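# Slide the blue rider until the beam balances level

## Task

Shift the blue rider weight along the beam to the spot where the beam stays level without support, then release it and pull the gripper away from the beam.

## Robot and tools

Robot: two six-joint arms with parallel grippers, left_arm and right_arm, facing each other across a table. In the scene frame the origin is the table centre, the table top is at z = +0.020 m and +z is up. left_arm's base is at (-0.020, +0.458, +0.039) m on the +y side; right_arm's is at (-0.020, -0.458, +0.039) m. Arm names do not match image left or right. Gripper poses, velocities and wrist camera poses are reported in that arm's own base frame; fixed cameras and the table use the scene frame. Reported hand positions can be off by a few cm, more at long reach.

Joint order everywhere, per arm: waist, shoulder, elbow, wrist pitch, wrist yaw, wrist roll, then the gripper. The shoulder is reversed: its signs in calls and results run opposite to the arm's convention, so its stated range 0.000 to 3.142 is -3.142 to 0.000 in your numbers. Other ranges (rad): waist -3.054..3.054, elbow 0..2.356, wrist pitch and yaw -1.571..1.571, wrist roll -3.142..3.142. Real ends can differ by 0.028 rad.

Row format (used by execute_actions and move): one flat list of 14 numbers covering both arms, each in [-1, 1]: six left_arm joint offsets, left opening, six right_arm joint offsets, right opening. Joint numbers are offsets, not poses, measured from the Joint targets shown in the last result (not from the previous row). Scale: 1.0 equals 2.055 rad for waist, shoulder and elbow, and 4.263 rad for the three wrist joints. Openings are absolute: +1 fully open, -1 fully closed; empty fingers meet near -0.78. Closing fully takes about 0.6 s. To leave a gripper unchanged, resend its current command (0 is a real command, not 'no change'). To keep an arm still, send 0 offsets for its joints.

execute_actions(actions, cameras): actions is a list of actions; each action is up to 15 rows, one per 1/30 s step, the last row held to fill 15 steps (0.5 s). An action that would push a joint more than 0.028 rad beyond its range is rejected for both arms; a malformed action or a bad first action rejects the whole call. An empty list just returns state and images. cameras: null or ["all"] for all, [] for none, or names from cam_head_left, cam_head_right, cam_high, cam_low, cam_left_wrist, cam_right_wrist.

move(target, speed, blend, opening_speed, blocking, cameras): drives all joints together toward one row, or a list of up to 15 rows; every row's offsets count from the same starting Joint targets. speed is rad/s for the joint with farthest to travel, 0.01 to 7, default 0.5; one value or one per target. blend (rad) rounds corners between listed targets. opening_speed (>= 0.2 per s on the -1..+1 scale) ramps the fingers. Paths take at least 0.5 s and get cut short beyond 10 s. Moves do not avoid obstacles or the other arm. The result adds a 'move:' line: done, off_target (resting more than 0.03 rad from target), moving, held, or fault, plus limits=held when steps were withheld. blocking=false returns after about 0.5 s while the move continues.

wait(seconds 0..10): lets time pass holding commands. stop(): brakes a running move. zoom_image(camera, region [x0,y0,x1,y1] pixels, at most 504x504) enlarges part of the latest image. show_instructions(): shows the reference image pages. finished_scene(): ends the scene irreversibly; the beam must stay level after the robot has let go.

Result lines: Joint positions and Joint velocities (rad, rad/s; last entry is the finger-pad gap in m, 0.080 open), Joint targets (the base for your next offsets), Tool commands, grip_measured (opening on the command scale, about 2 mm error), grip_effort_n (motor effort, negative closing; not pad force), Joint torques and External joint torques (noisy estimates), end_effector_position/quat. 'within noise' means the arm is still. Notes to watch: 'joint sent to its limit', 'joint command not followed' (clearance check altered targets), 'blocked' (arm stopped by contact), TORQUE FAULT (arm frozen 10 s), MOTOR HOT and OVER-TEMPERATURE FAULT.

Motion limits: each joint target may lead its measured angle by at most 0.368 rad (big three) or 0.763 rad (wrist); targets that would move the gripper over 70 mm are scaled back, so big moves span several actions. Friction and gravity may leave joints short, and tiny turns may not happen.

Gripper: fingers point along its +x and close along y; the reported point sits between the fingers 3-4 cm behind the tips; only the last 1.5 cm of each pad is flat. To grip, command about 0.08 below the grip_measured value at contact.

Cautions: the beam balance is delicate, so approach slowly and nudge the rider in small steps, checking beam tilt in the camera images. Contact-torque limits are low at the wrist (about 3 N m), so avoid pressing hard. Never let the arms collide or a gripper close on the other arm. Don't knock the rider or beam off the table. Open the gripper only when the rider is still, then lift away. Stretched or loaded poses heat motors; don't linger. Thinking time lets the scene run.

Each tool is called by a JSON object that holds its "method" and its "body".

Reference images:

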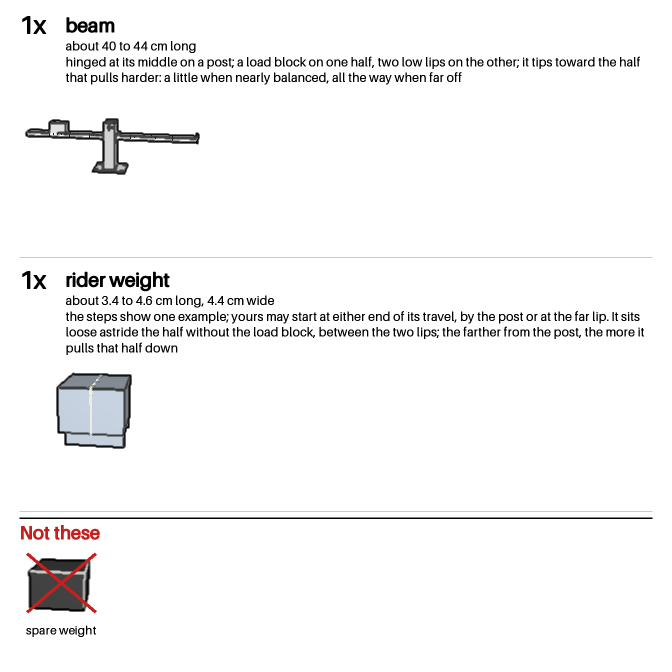

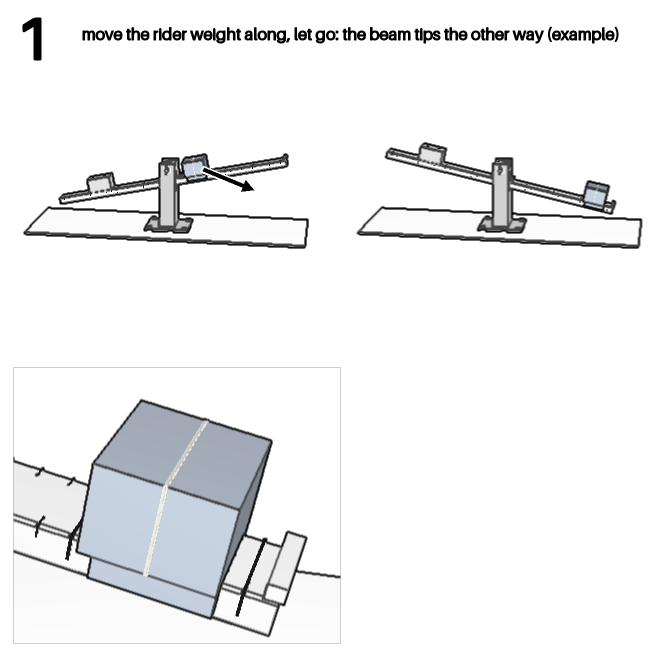

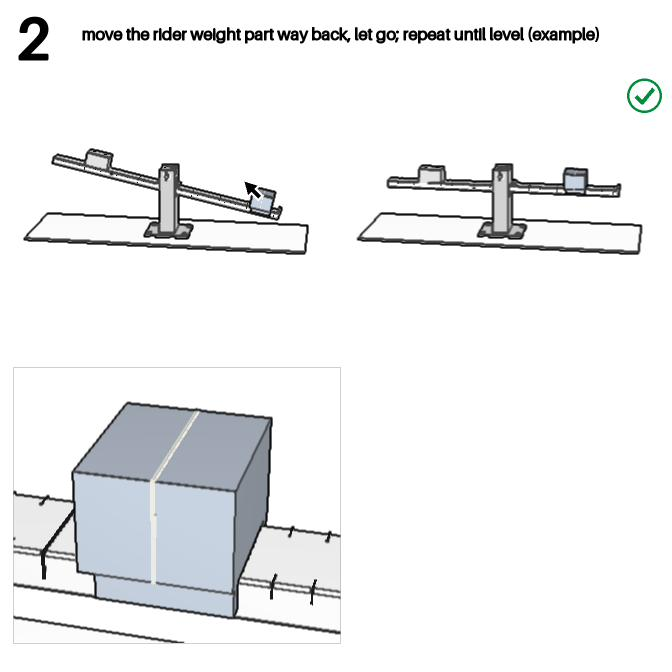

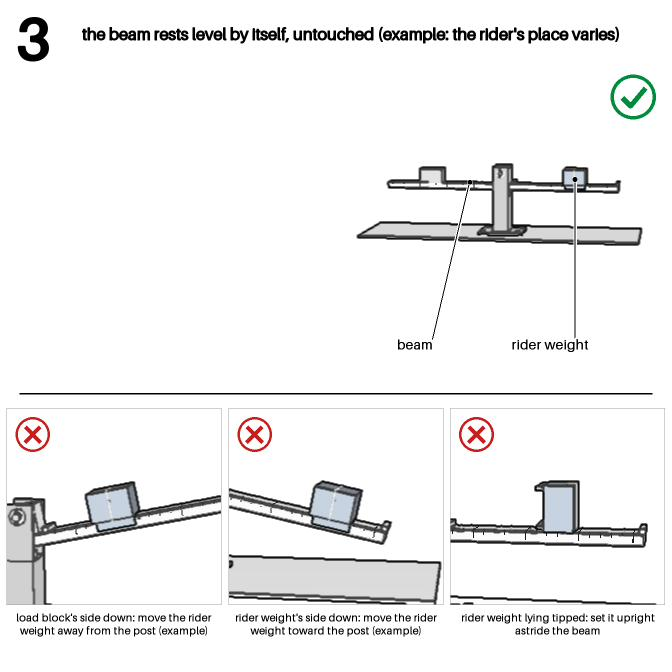

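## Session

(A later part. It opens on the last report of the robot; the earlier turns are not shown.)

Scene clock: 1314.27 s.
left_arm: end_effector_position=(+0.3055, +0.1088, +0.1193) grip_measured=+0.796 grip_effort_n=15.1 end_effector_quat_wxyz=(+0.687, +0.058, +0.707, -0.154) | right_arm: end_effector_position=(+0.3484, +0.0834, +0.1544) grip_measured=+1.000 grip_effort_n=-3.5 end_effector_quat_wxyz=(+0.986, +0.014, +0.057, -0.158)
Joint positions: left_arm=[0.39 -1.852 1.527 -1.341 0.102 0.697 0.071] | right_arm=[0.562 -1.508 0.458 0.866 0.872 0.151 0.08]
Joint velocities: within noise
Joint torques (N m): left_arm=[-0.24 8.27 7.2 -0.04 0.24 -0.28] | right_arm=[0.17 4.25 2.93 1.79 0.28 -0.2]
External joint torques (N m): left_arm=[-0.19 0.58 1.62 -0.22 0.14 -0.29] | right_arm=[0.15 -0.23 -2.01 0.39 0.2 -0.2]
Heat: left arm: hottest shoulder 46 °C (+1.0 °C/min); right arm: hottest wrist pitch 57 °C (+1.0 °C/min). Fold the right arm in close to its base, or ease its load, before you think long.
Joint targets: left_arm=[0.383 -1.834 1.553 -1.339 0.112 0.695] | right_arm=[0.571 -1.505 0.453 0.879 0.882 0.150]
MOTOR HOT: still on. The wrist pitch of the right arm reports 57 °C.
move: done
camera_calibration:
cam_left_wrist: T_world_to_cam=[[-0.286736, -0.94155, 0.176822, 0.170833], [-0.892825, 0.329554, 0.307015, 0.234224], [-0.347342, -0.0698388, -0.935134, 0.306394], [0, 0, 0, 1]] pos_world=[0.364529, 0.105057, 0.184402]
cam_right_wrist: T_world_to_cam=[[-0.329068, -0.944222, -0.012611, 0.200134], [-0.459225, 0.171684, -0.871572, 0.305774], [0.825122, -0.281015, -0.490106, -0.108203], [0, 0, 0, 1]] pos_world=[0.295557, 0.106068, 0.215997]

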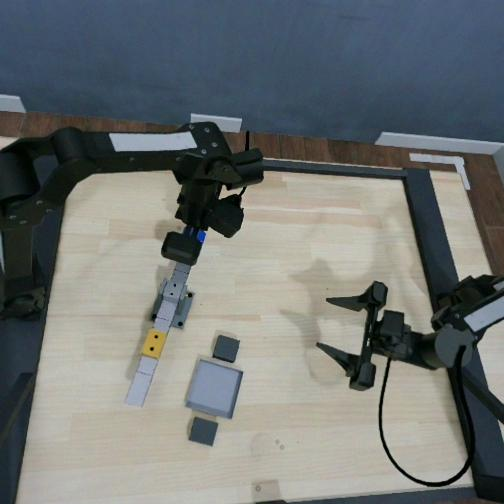

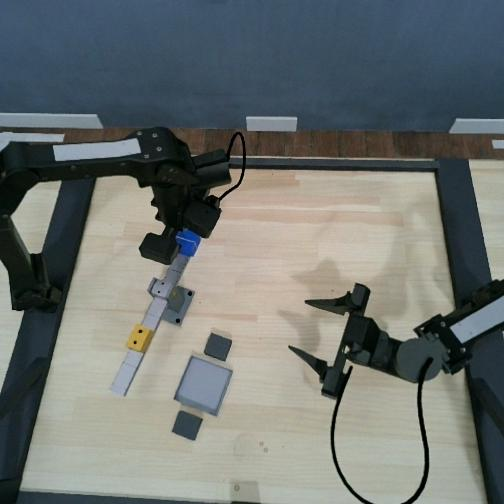

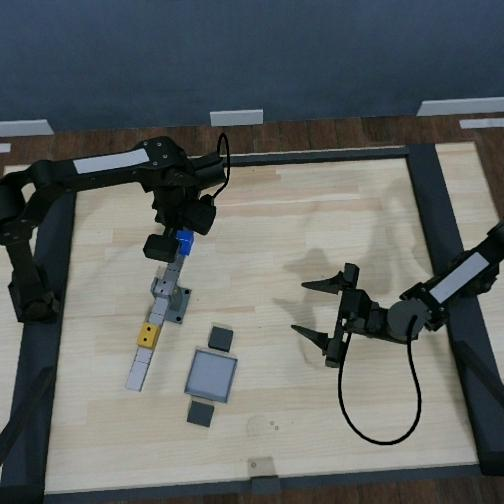

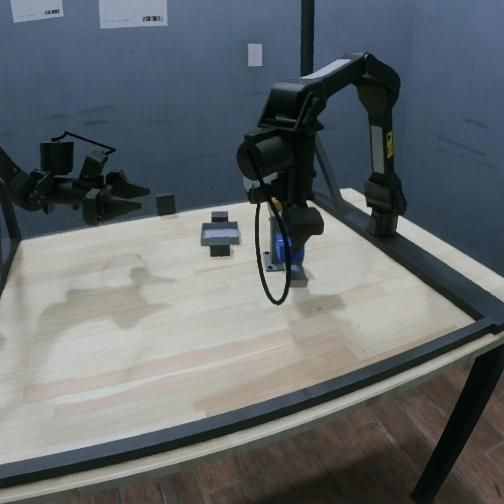

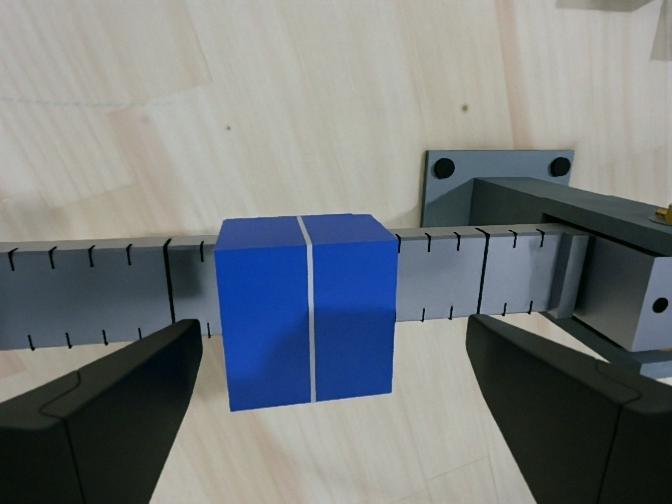

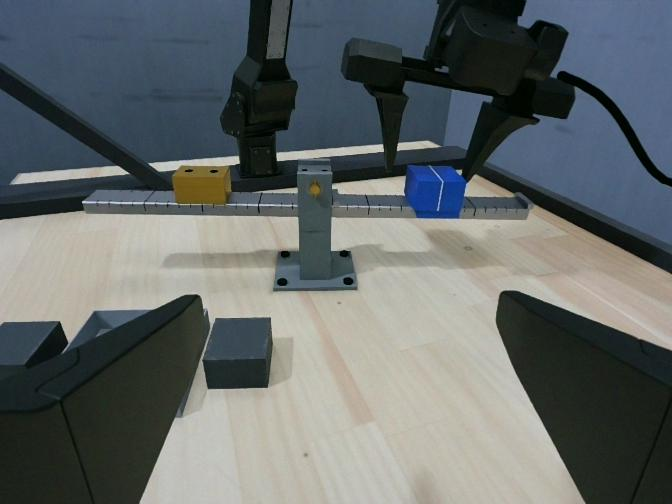

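{"method": "move", "body": {"target": [0, 0, 0, 0, 0, 0, 1.0, 0, 0, 0, 0, 0, 0, 1.0], "speed": 0.04, "opening_speed": 0.3, "cameras": ["cam_left_wrist", "cam_right_wrist"]}}

{"method": "zoom_image", "body": {"camera": "cam_right_wrist", "region": [70, 165, 190, 225]}}

{"method": "zoom_image", "body": {"camera": "cam_right_wrist", "region": [380, 130, 540, 250]}}

{"method": "zoom_image", "body": {"camera": "cam_right_wrist", "region": [420, 185, 540, 245]}}

Scene clock: 1323.70 s.
left_arm: end_effector_position=(+0.3055, +0.1088, +0.1193) grip_measured=+0.996 grip_effort_n=16.0 end_effector_quat_wxyz=(+0.687, +0.058, +0.707, -0.154) | right_arm: end_effector_position=(+0.3484, +0.0834, +0.1544) grip_measured=+1.000 grip_effort_n=-3.5 end_effector_quat_wxyz=(+0.986, +0.014, +0.057, -0.158)
Joint positions: left_arm=[0.39 -1.852 1.527 -1.341 0.102 0.697 0.08] | right_arm=[0.562 -1.508 0.458 0.866 0.872 0.151 0.08]
Joint velocities: within noise
Joint torques (N m): left_arm=[-0.25 8.28 7.23 -0.04 0.24 -0.28] | right_arm=[0.2 4.33 2.98 1.79 0.28 -0.16]
External joint torques (N m): left_arm=[-0.17 0.48 1.61 -0.22 0.14 -0.29] | right_arm=[0.16 -0.17 -1.99 0.37 0.2 -0.17]
Heat: left arm: hottest shoulder 46 °C (+1.0 °C/min); right arm: hottest wrist pitch 57 °C (+1.0 °C/min). Fold the right arm in close to its base, or ease its load, before you think long.
Joint targets: left_arm=[0.383 -1.834 1.553 -1.339 0.112 0.695] | right_arm=[0.571 -1.505 0.453 0.879 0.882 0.150]
MOTOR HOT: still on. The wrist pitch of the right arm reports 57 °C.
move: done
camera_calibration:
cam_left_wrist: T_world_to_cam=[[-0.286736, -0.94155, 0.176822, 0.170833], [-0.892825, 0.329554, 0.307015, 0.234224], [-0.347342, -0.0698388, -0.935134, 0.306394], [0, 0, 0, 1]] pos_world=[0.364529, 0.105057, 0.184402]
cam_right_wrist: T_world_to_cam=[[-0.329068, -0.944222, -0.012611, 0.200134], [-0.459225, 0.171684, -0.871572, 0.305774], [0.825122, -0.281015, -0.490106, -0.108203], [0, 0, 0, 1]] pos_world=[0.295557, 0.106068, 0.215997]
Images, in order (width x height): cam_left_wrist 672x504, cam_right_wrist 672x504.

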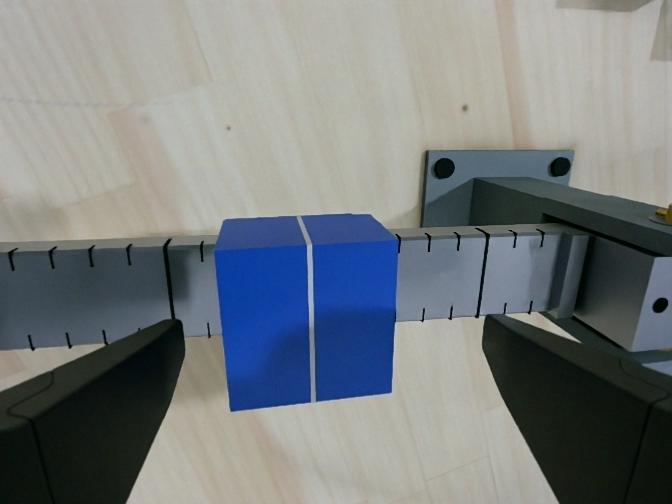

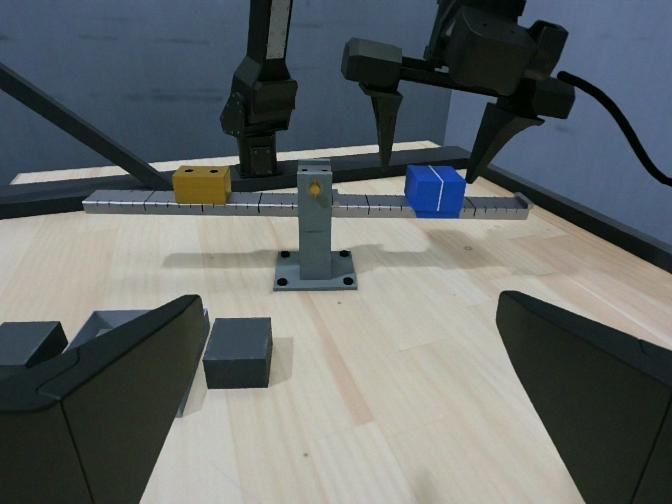

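Scaled by 4.200.

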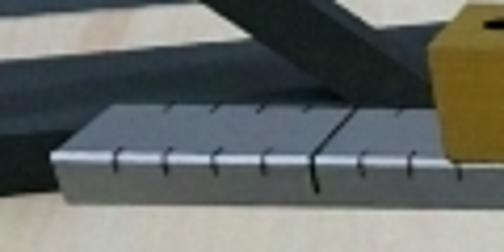

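Scaled by 3.150.

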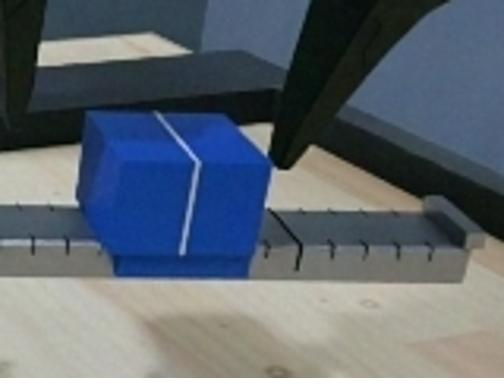

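Scaled by 4.200.

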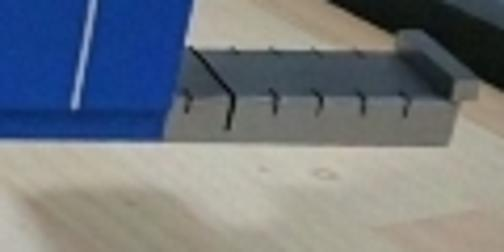

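{"method": "move", "body": {"target": [[0, 0, 0, 0, 0, 0, 0.47, 0, 0, 0, 0, 0, 0, 1.0], [0, 0, 0, 0, 0, 0, 0.9, 0, 0, 0, 0, 0, 0, 1.0]], "speed": 0.04, "opening_speed": 0.3, "cameras": ["cam_left_wrist", "cam_right_wrist"]}}

{"method": "zoom_image", "body": {"camera": "cam_right_wrist", "region": [70, 165, 190, 225]}}

{"method": "zoom_image", "body": {"camera": "cam_right_wrist", "region": [420, 185, 540, 245]}}

Scene clock: 1348.97 s.
left_arm: end_effector_position=(+0.3055, +0.1088, +0.1193) grip_measured=+0.896 grip_effort_n=15.1 end_effector_quat_wxyz=(+0.687, +0.058, +0.707, -0.154) | right_arm: end_effector_position=(+0.3484, +0.0834, +0.1544) grip_measured=+1.000 grip_effort_n=-3.5 end_effector_quat_wxyz=(+0.986, +0.014, +0.057, -0.158)
Joint positions: left_arm=[0.39 -1.852 1.527 -1.341 0.102 0.697 0.075] | right_arm=[0.562 -1.508 0.458 0.866 0.872 0.151 0.08]
Joint velocities: within noise
Joint torques (N m): left_arm=[-0.23 8.29 7.21 -0.04 0.24 -0.28] | right_arm=[0.08 4.37 2.95 1.77 0.31 -0.17]
External joint torques (N m): left_arm=[-0.26 0.47 1.57 -0.22 0.15 -0.28] | right_arm=[0.07 -0.13 -1.97 0.37 0.22 -0.17]
Heat: left arm: hottest shoulder 46 °C (+0.0 °C/min); right arm: hottest wrist pitch 57 °C (+0.0 °C/min). Fold the right arm in close to its base, or ease its load, before you think long.
Joint targets: left_arm=[0.383 -1.834 1.553 -1.339 0.112 0.695] | right_arm=[0.571 -1.505 0.453 0.879 0.882 0.150]
MOTOR HOT: still on. The wrist pitch of the right arm reports 57 °C.
move: done
camera_calibration:
cam_left_wrist: T_world_to_cam=[[-0.286736, -0.94155, 0.176822, 0.170833], [-0.892825, 0.329554, 0.307015, 0.234224], [-0.347342, -0.0698388, -0.935134, 0.306394], [0, 0, 0, 1]] pos_world=[0.364529, 0.105057, 0.184402]
cam_right_wrist: T_world_to_cam=[[-0.329068, -0.944222, -0.012611, 0.200134], [-0.459225, 0.171684, -0.871572, 0.305774], [0.825122, -0.281015, -0.490106, -0.108203], [0, 0, 0, 1]] pos_world=[0.295557, 0.106068, 0.215997]
Images, in order (width x height): cam_left_wrist 672x504, cam_right_wrist 672x504.

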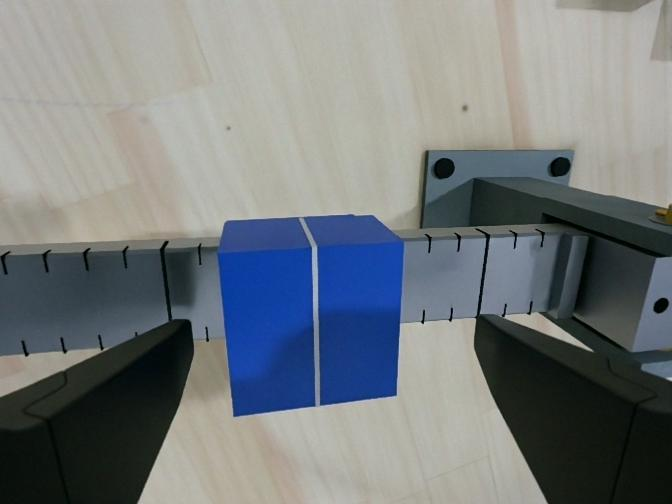

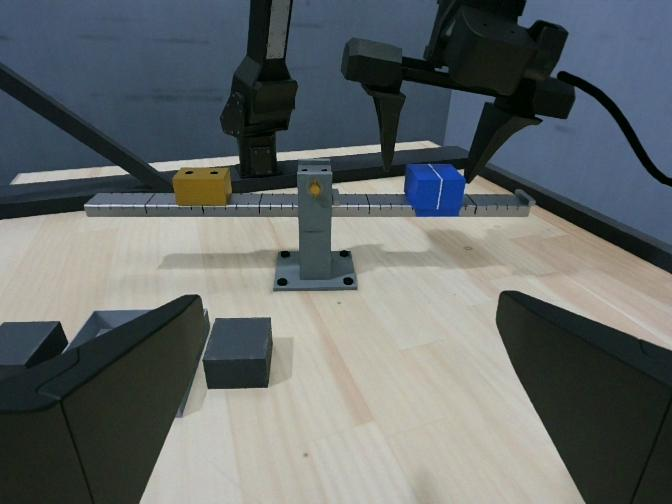

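Scaled by 4.200.

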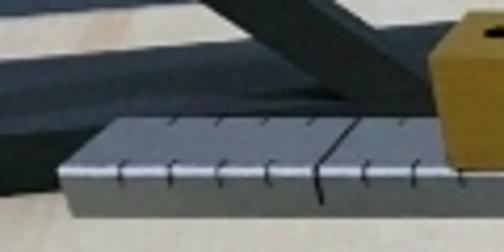

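Scaled by 4.200.

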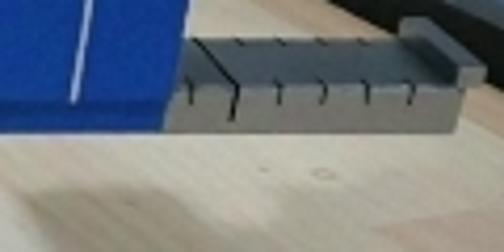

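{"method": "move", "body": {"target": [[0.001, 0.0029, 0.09051, -0.04387, 0, 0, 1.0, 0, 0, 0, 0, 0, 0, 1.0], [0.001, 0.24282, 0.0326, 0.03261, 0, 0, 1.0, 0, 0, 0, 0, 0, 0, 1.0]], "speed": [0.12, 0.5], "opening_speed": 0.5}}

{"method": "zoom_image", "body": {"camera": "cam_right_wrist", "region": [70, 165, 190, 225]}}

{"method": "zoom_image", "body": {"camera": "cam_right_wrist", "region": [420, 185, 540, 245]}}

{"method": "zoom_image", "body": {"camera": "cam_low", "region": [200, 140, 350, 300]}}

Scene clock: 1400.60 s.
left_arm: end_effector_position=(+0.2922, +0.1034, +0.3133) grip_measured=+0.997 grip_effort_n=15.6 end_effector_quat_wxyz=(+0.868, +0.204, +0.452, -0.030) | right_arm: end_effector_position=(+0.3484, +0.0834, +0.1544) grip_measured=+1.000 grip_effort_n=-4.0 end_effector_quat_wxyz=(+0.986, +0.014, +0.057, -0.158)
Joint positions: left_arm=[0.39 -1.346 1.631 -1.213 0.102 0.708 0.08] | right_arm=[0.562 -1.508 0.458 0.866 0.872 0.151 0.08]
Joint velocities: within noise
Joint torques (N m): left_arm=[-0.04 4.5 3.55 1.69 0.21 -0.29] | right_arm=[0.17 4.29 3.05 1.78 0.28 -0.17]
External joint torques (N m): left_arm=[-0.04 0.35 -2.35 0.41 0.13 -0.28] | right_arm=[0.14 -0.23 -1.94 0.36 0.2 -0.17]
Heat: left arm: hottest shoulder 46 °C (+0.0 °C/min); right arm: hottest wrist pitch 57 °C (+0.0 °C/min). Fold the right arm in close to its base, or ease its load, before you think long.
Joint targets: left_arm=[0.385 -1.335 1.620 -1.200 0.112 0.695] | right_arm=[0.571 -1.505 0.453 0.879 0.882 0.150]
MOTOR HOT: still on. The wrist pitch of the right arm reports 57 °C.
move: done
camera_calibration:
cam_left_wrist: T_world_to_cam=[[-0.255246, -0.921205, -0.29365, 0.263612], [-0.912858, 0.329697, -0.240813, 0.342047], [0.318654, 0.206594, -0.925083, 0.256558], [0, 0, 0, 1]] pos_world=[0.297773, 0.0770654, 0.397117]
cam_right_wrist: T_world_to_cam=[[-0.329068, -0.944222, -0.012611, 0.200134], [-0.459225, 0.171684, -0.871572, 0.305774], [0.825122, -0.281015, -0.490106, -0.108203], [0, 0, 0, 1]] pos_world=[0.295557, 0.106068, 0.215997]

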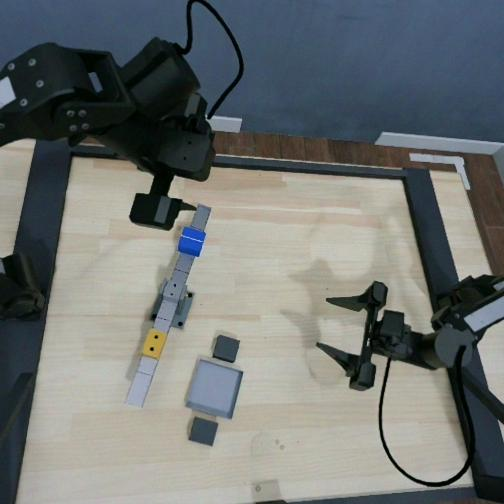

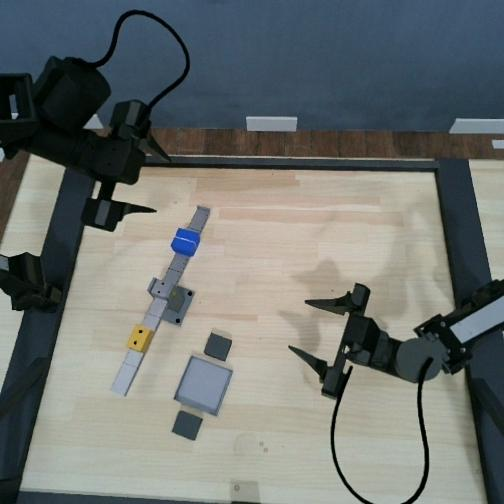

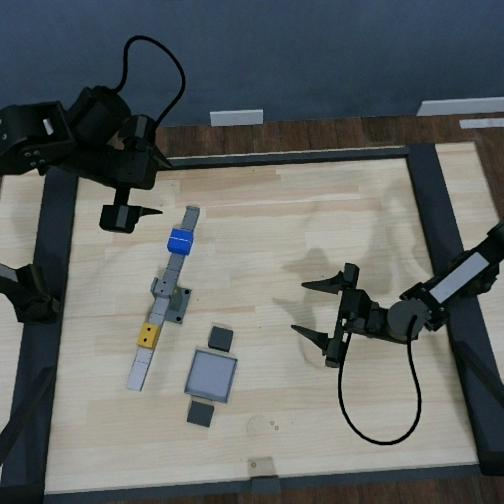

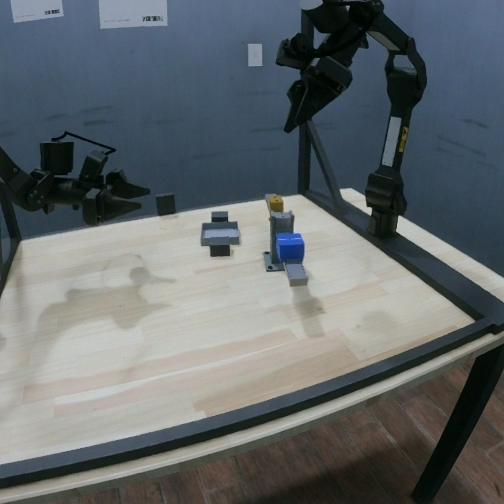

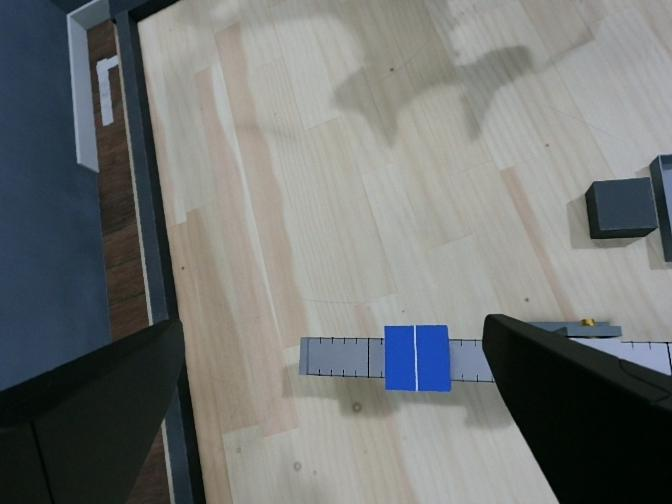

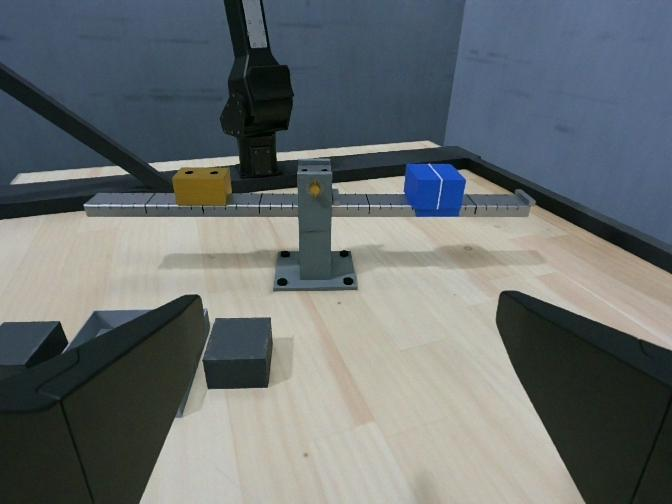

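Scaled by 4.200.

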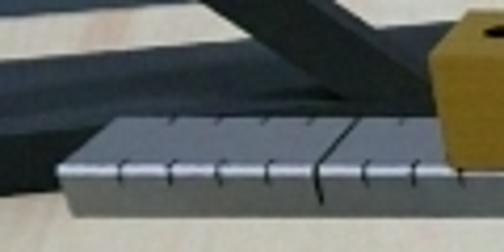

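Scaled by 4.200.

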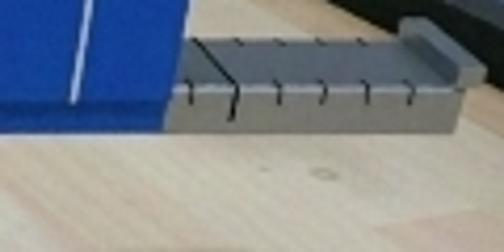

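Scaled by 3.150.

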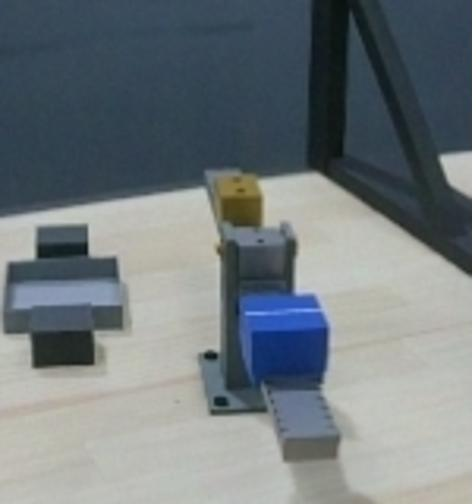

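{"method": "wait", "body": {"seconds": 0.1, "cameras": ["cam_right_wrist", "cam_head_left"]}}

Scene clock: 1412.30 s.
left_arm: end_effector_position=(+0.2923, +0.1034, +0.3139) grip_measured=+0.997 grip_effort_n=15.1 end_effector_quat_wxyz=(+0.868, +0.205, +0.451, -0.030) | right_arm: end_effector_position=(+0.3484, +0.0834, +0.1544) grip_measured=+1.000 grip_effort_n=-3.0 end_effector_quat_wxyz=(+0.986, +0.014, +0.057, -0.158)
Joint positions: left_arm=[0.39 -1.346 1.632 -1.213 0.102 0.708 0.08] | right_arm=[0.562 -1.508 0.458 0.866 0.872 0.151 0.08]
Joint velocities: within noise
Joint torques (N m): left_arm=[-0.05 4.47 3.52 1.69 0.21 -0.29] | right_arm=[0.21 4.29 2.82 1.77 0.32 -0.18]
External joint torques (N m): left_arm=[-0.04 0.35 -2.34 0.43 0.13 -0.28] | right_arm=[0.21 -0.25 -2.18 0.34 0.24 -0.18]
Heat: left arm: hottest shoulder 43 °C (-3.0 °C/min); right arm: hottest wrist pitch 57 °C (+0.0 °C/min). Fold the right arm in close to its base, or ease its load, before you think long.
Joint targets: left_arm=[0.385 -1.335 1.620 -1.200 0.112 0.695] | right_arm=[0.571 -1.505 0.453 0.879 0.882 0.150]
Tool commands: left_gripper/opening=+1.0 right_gripper/opening=+1.0
MOTOR HOT: still on. The wrist pitch of the right arm reports 57 °C.
wait: 0.10 s; at rest from the start
camera_calibration:
cam_right_wrist: T_world_to_cam=[[-0.329068, -0.944222, -0.012611, 0.200134], [-0.459225, 0.171684, -0.871572, 0.305774], [0.825122, -0.281015, -0.490106, -0.108203], [0, 0, 0, 1]] pos_world=[0.295557, 0.106068, 0.215997]
Images, in order (width x height): cam_head_left 504x504, cam_right_wrist 672x504.

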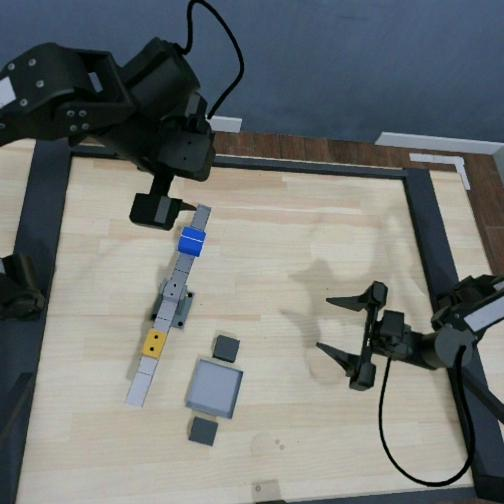

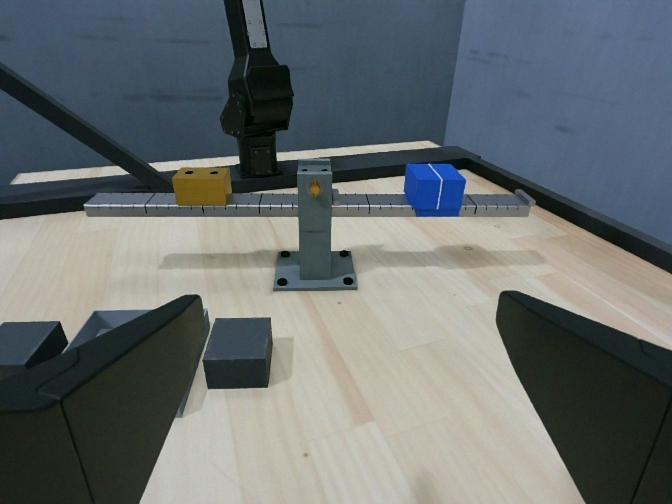

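{"method": "zoom_image", "body": {"camera": "cam_right_wrist", "region": [70, 165, 190, 225]}}

{"method": "zoom_image", "body": {"camera": "cam_right_wrist", "region": [420, 185, 540, 245]}}

Scaled by 4.200.

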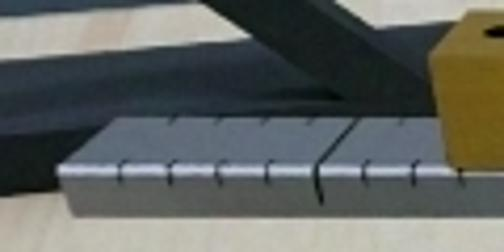

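Scaled by 4.200.

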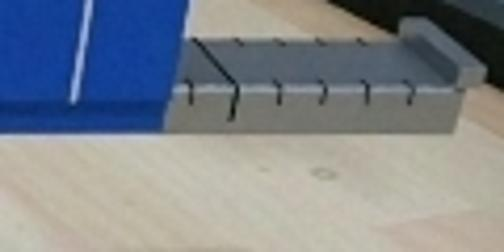

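{"method": "finished_scene", "body": {"scene": 1}}

The scene is finished: the task was done.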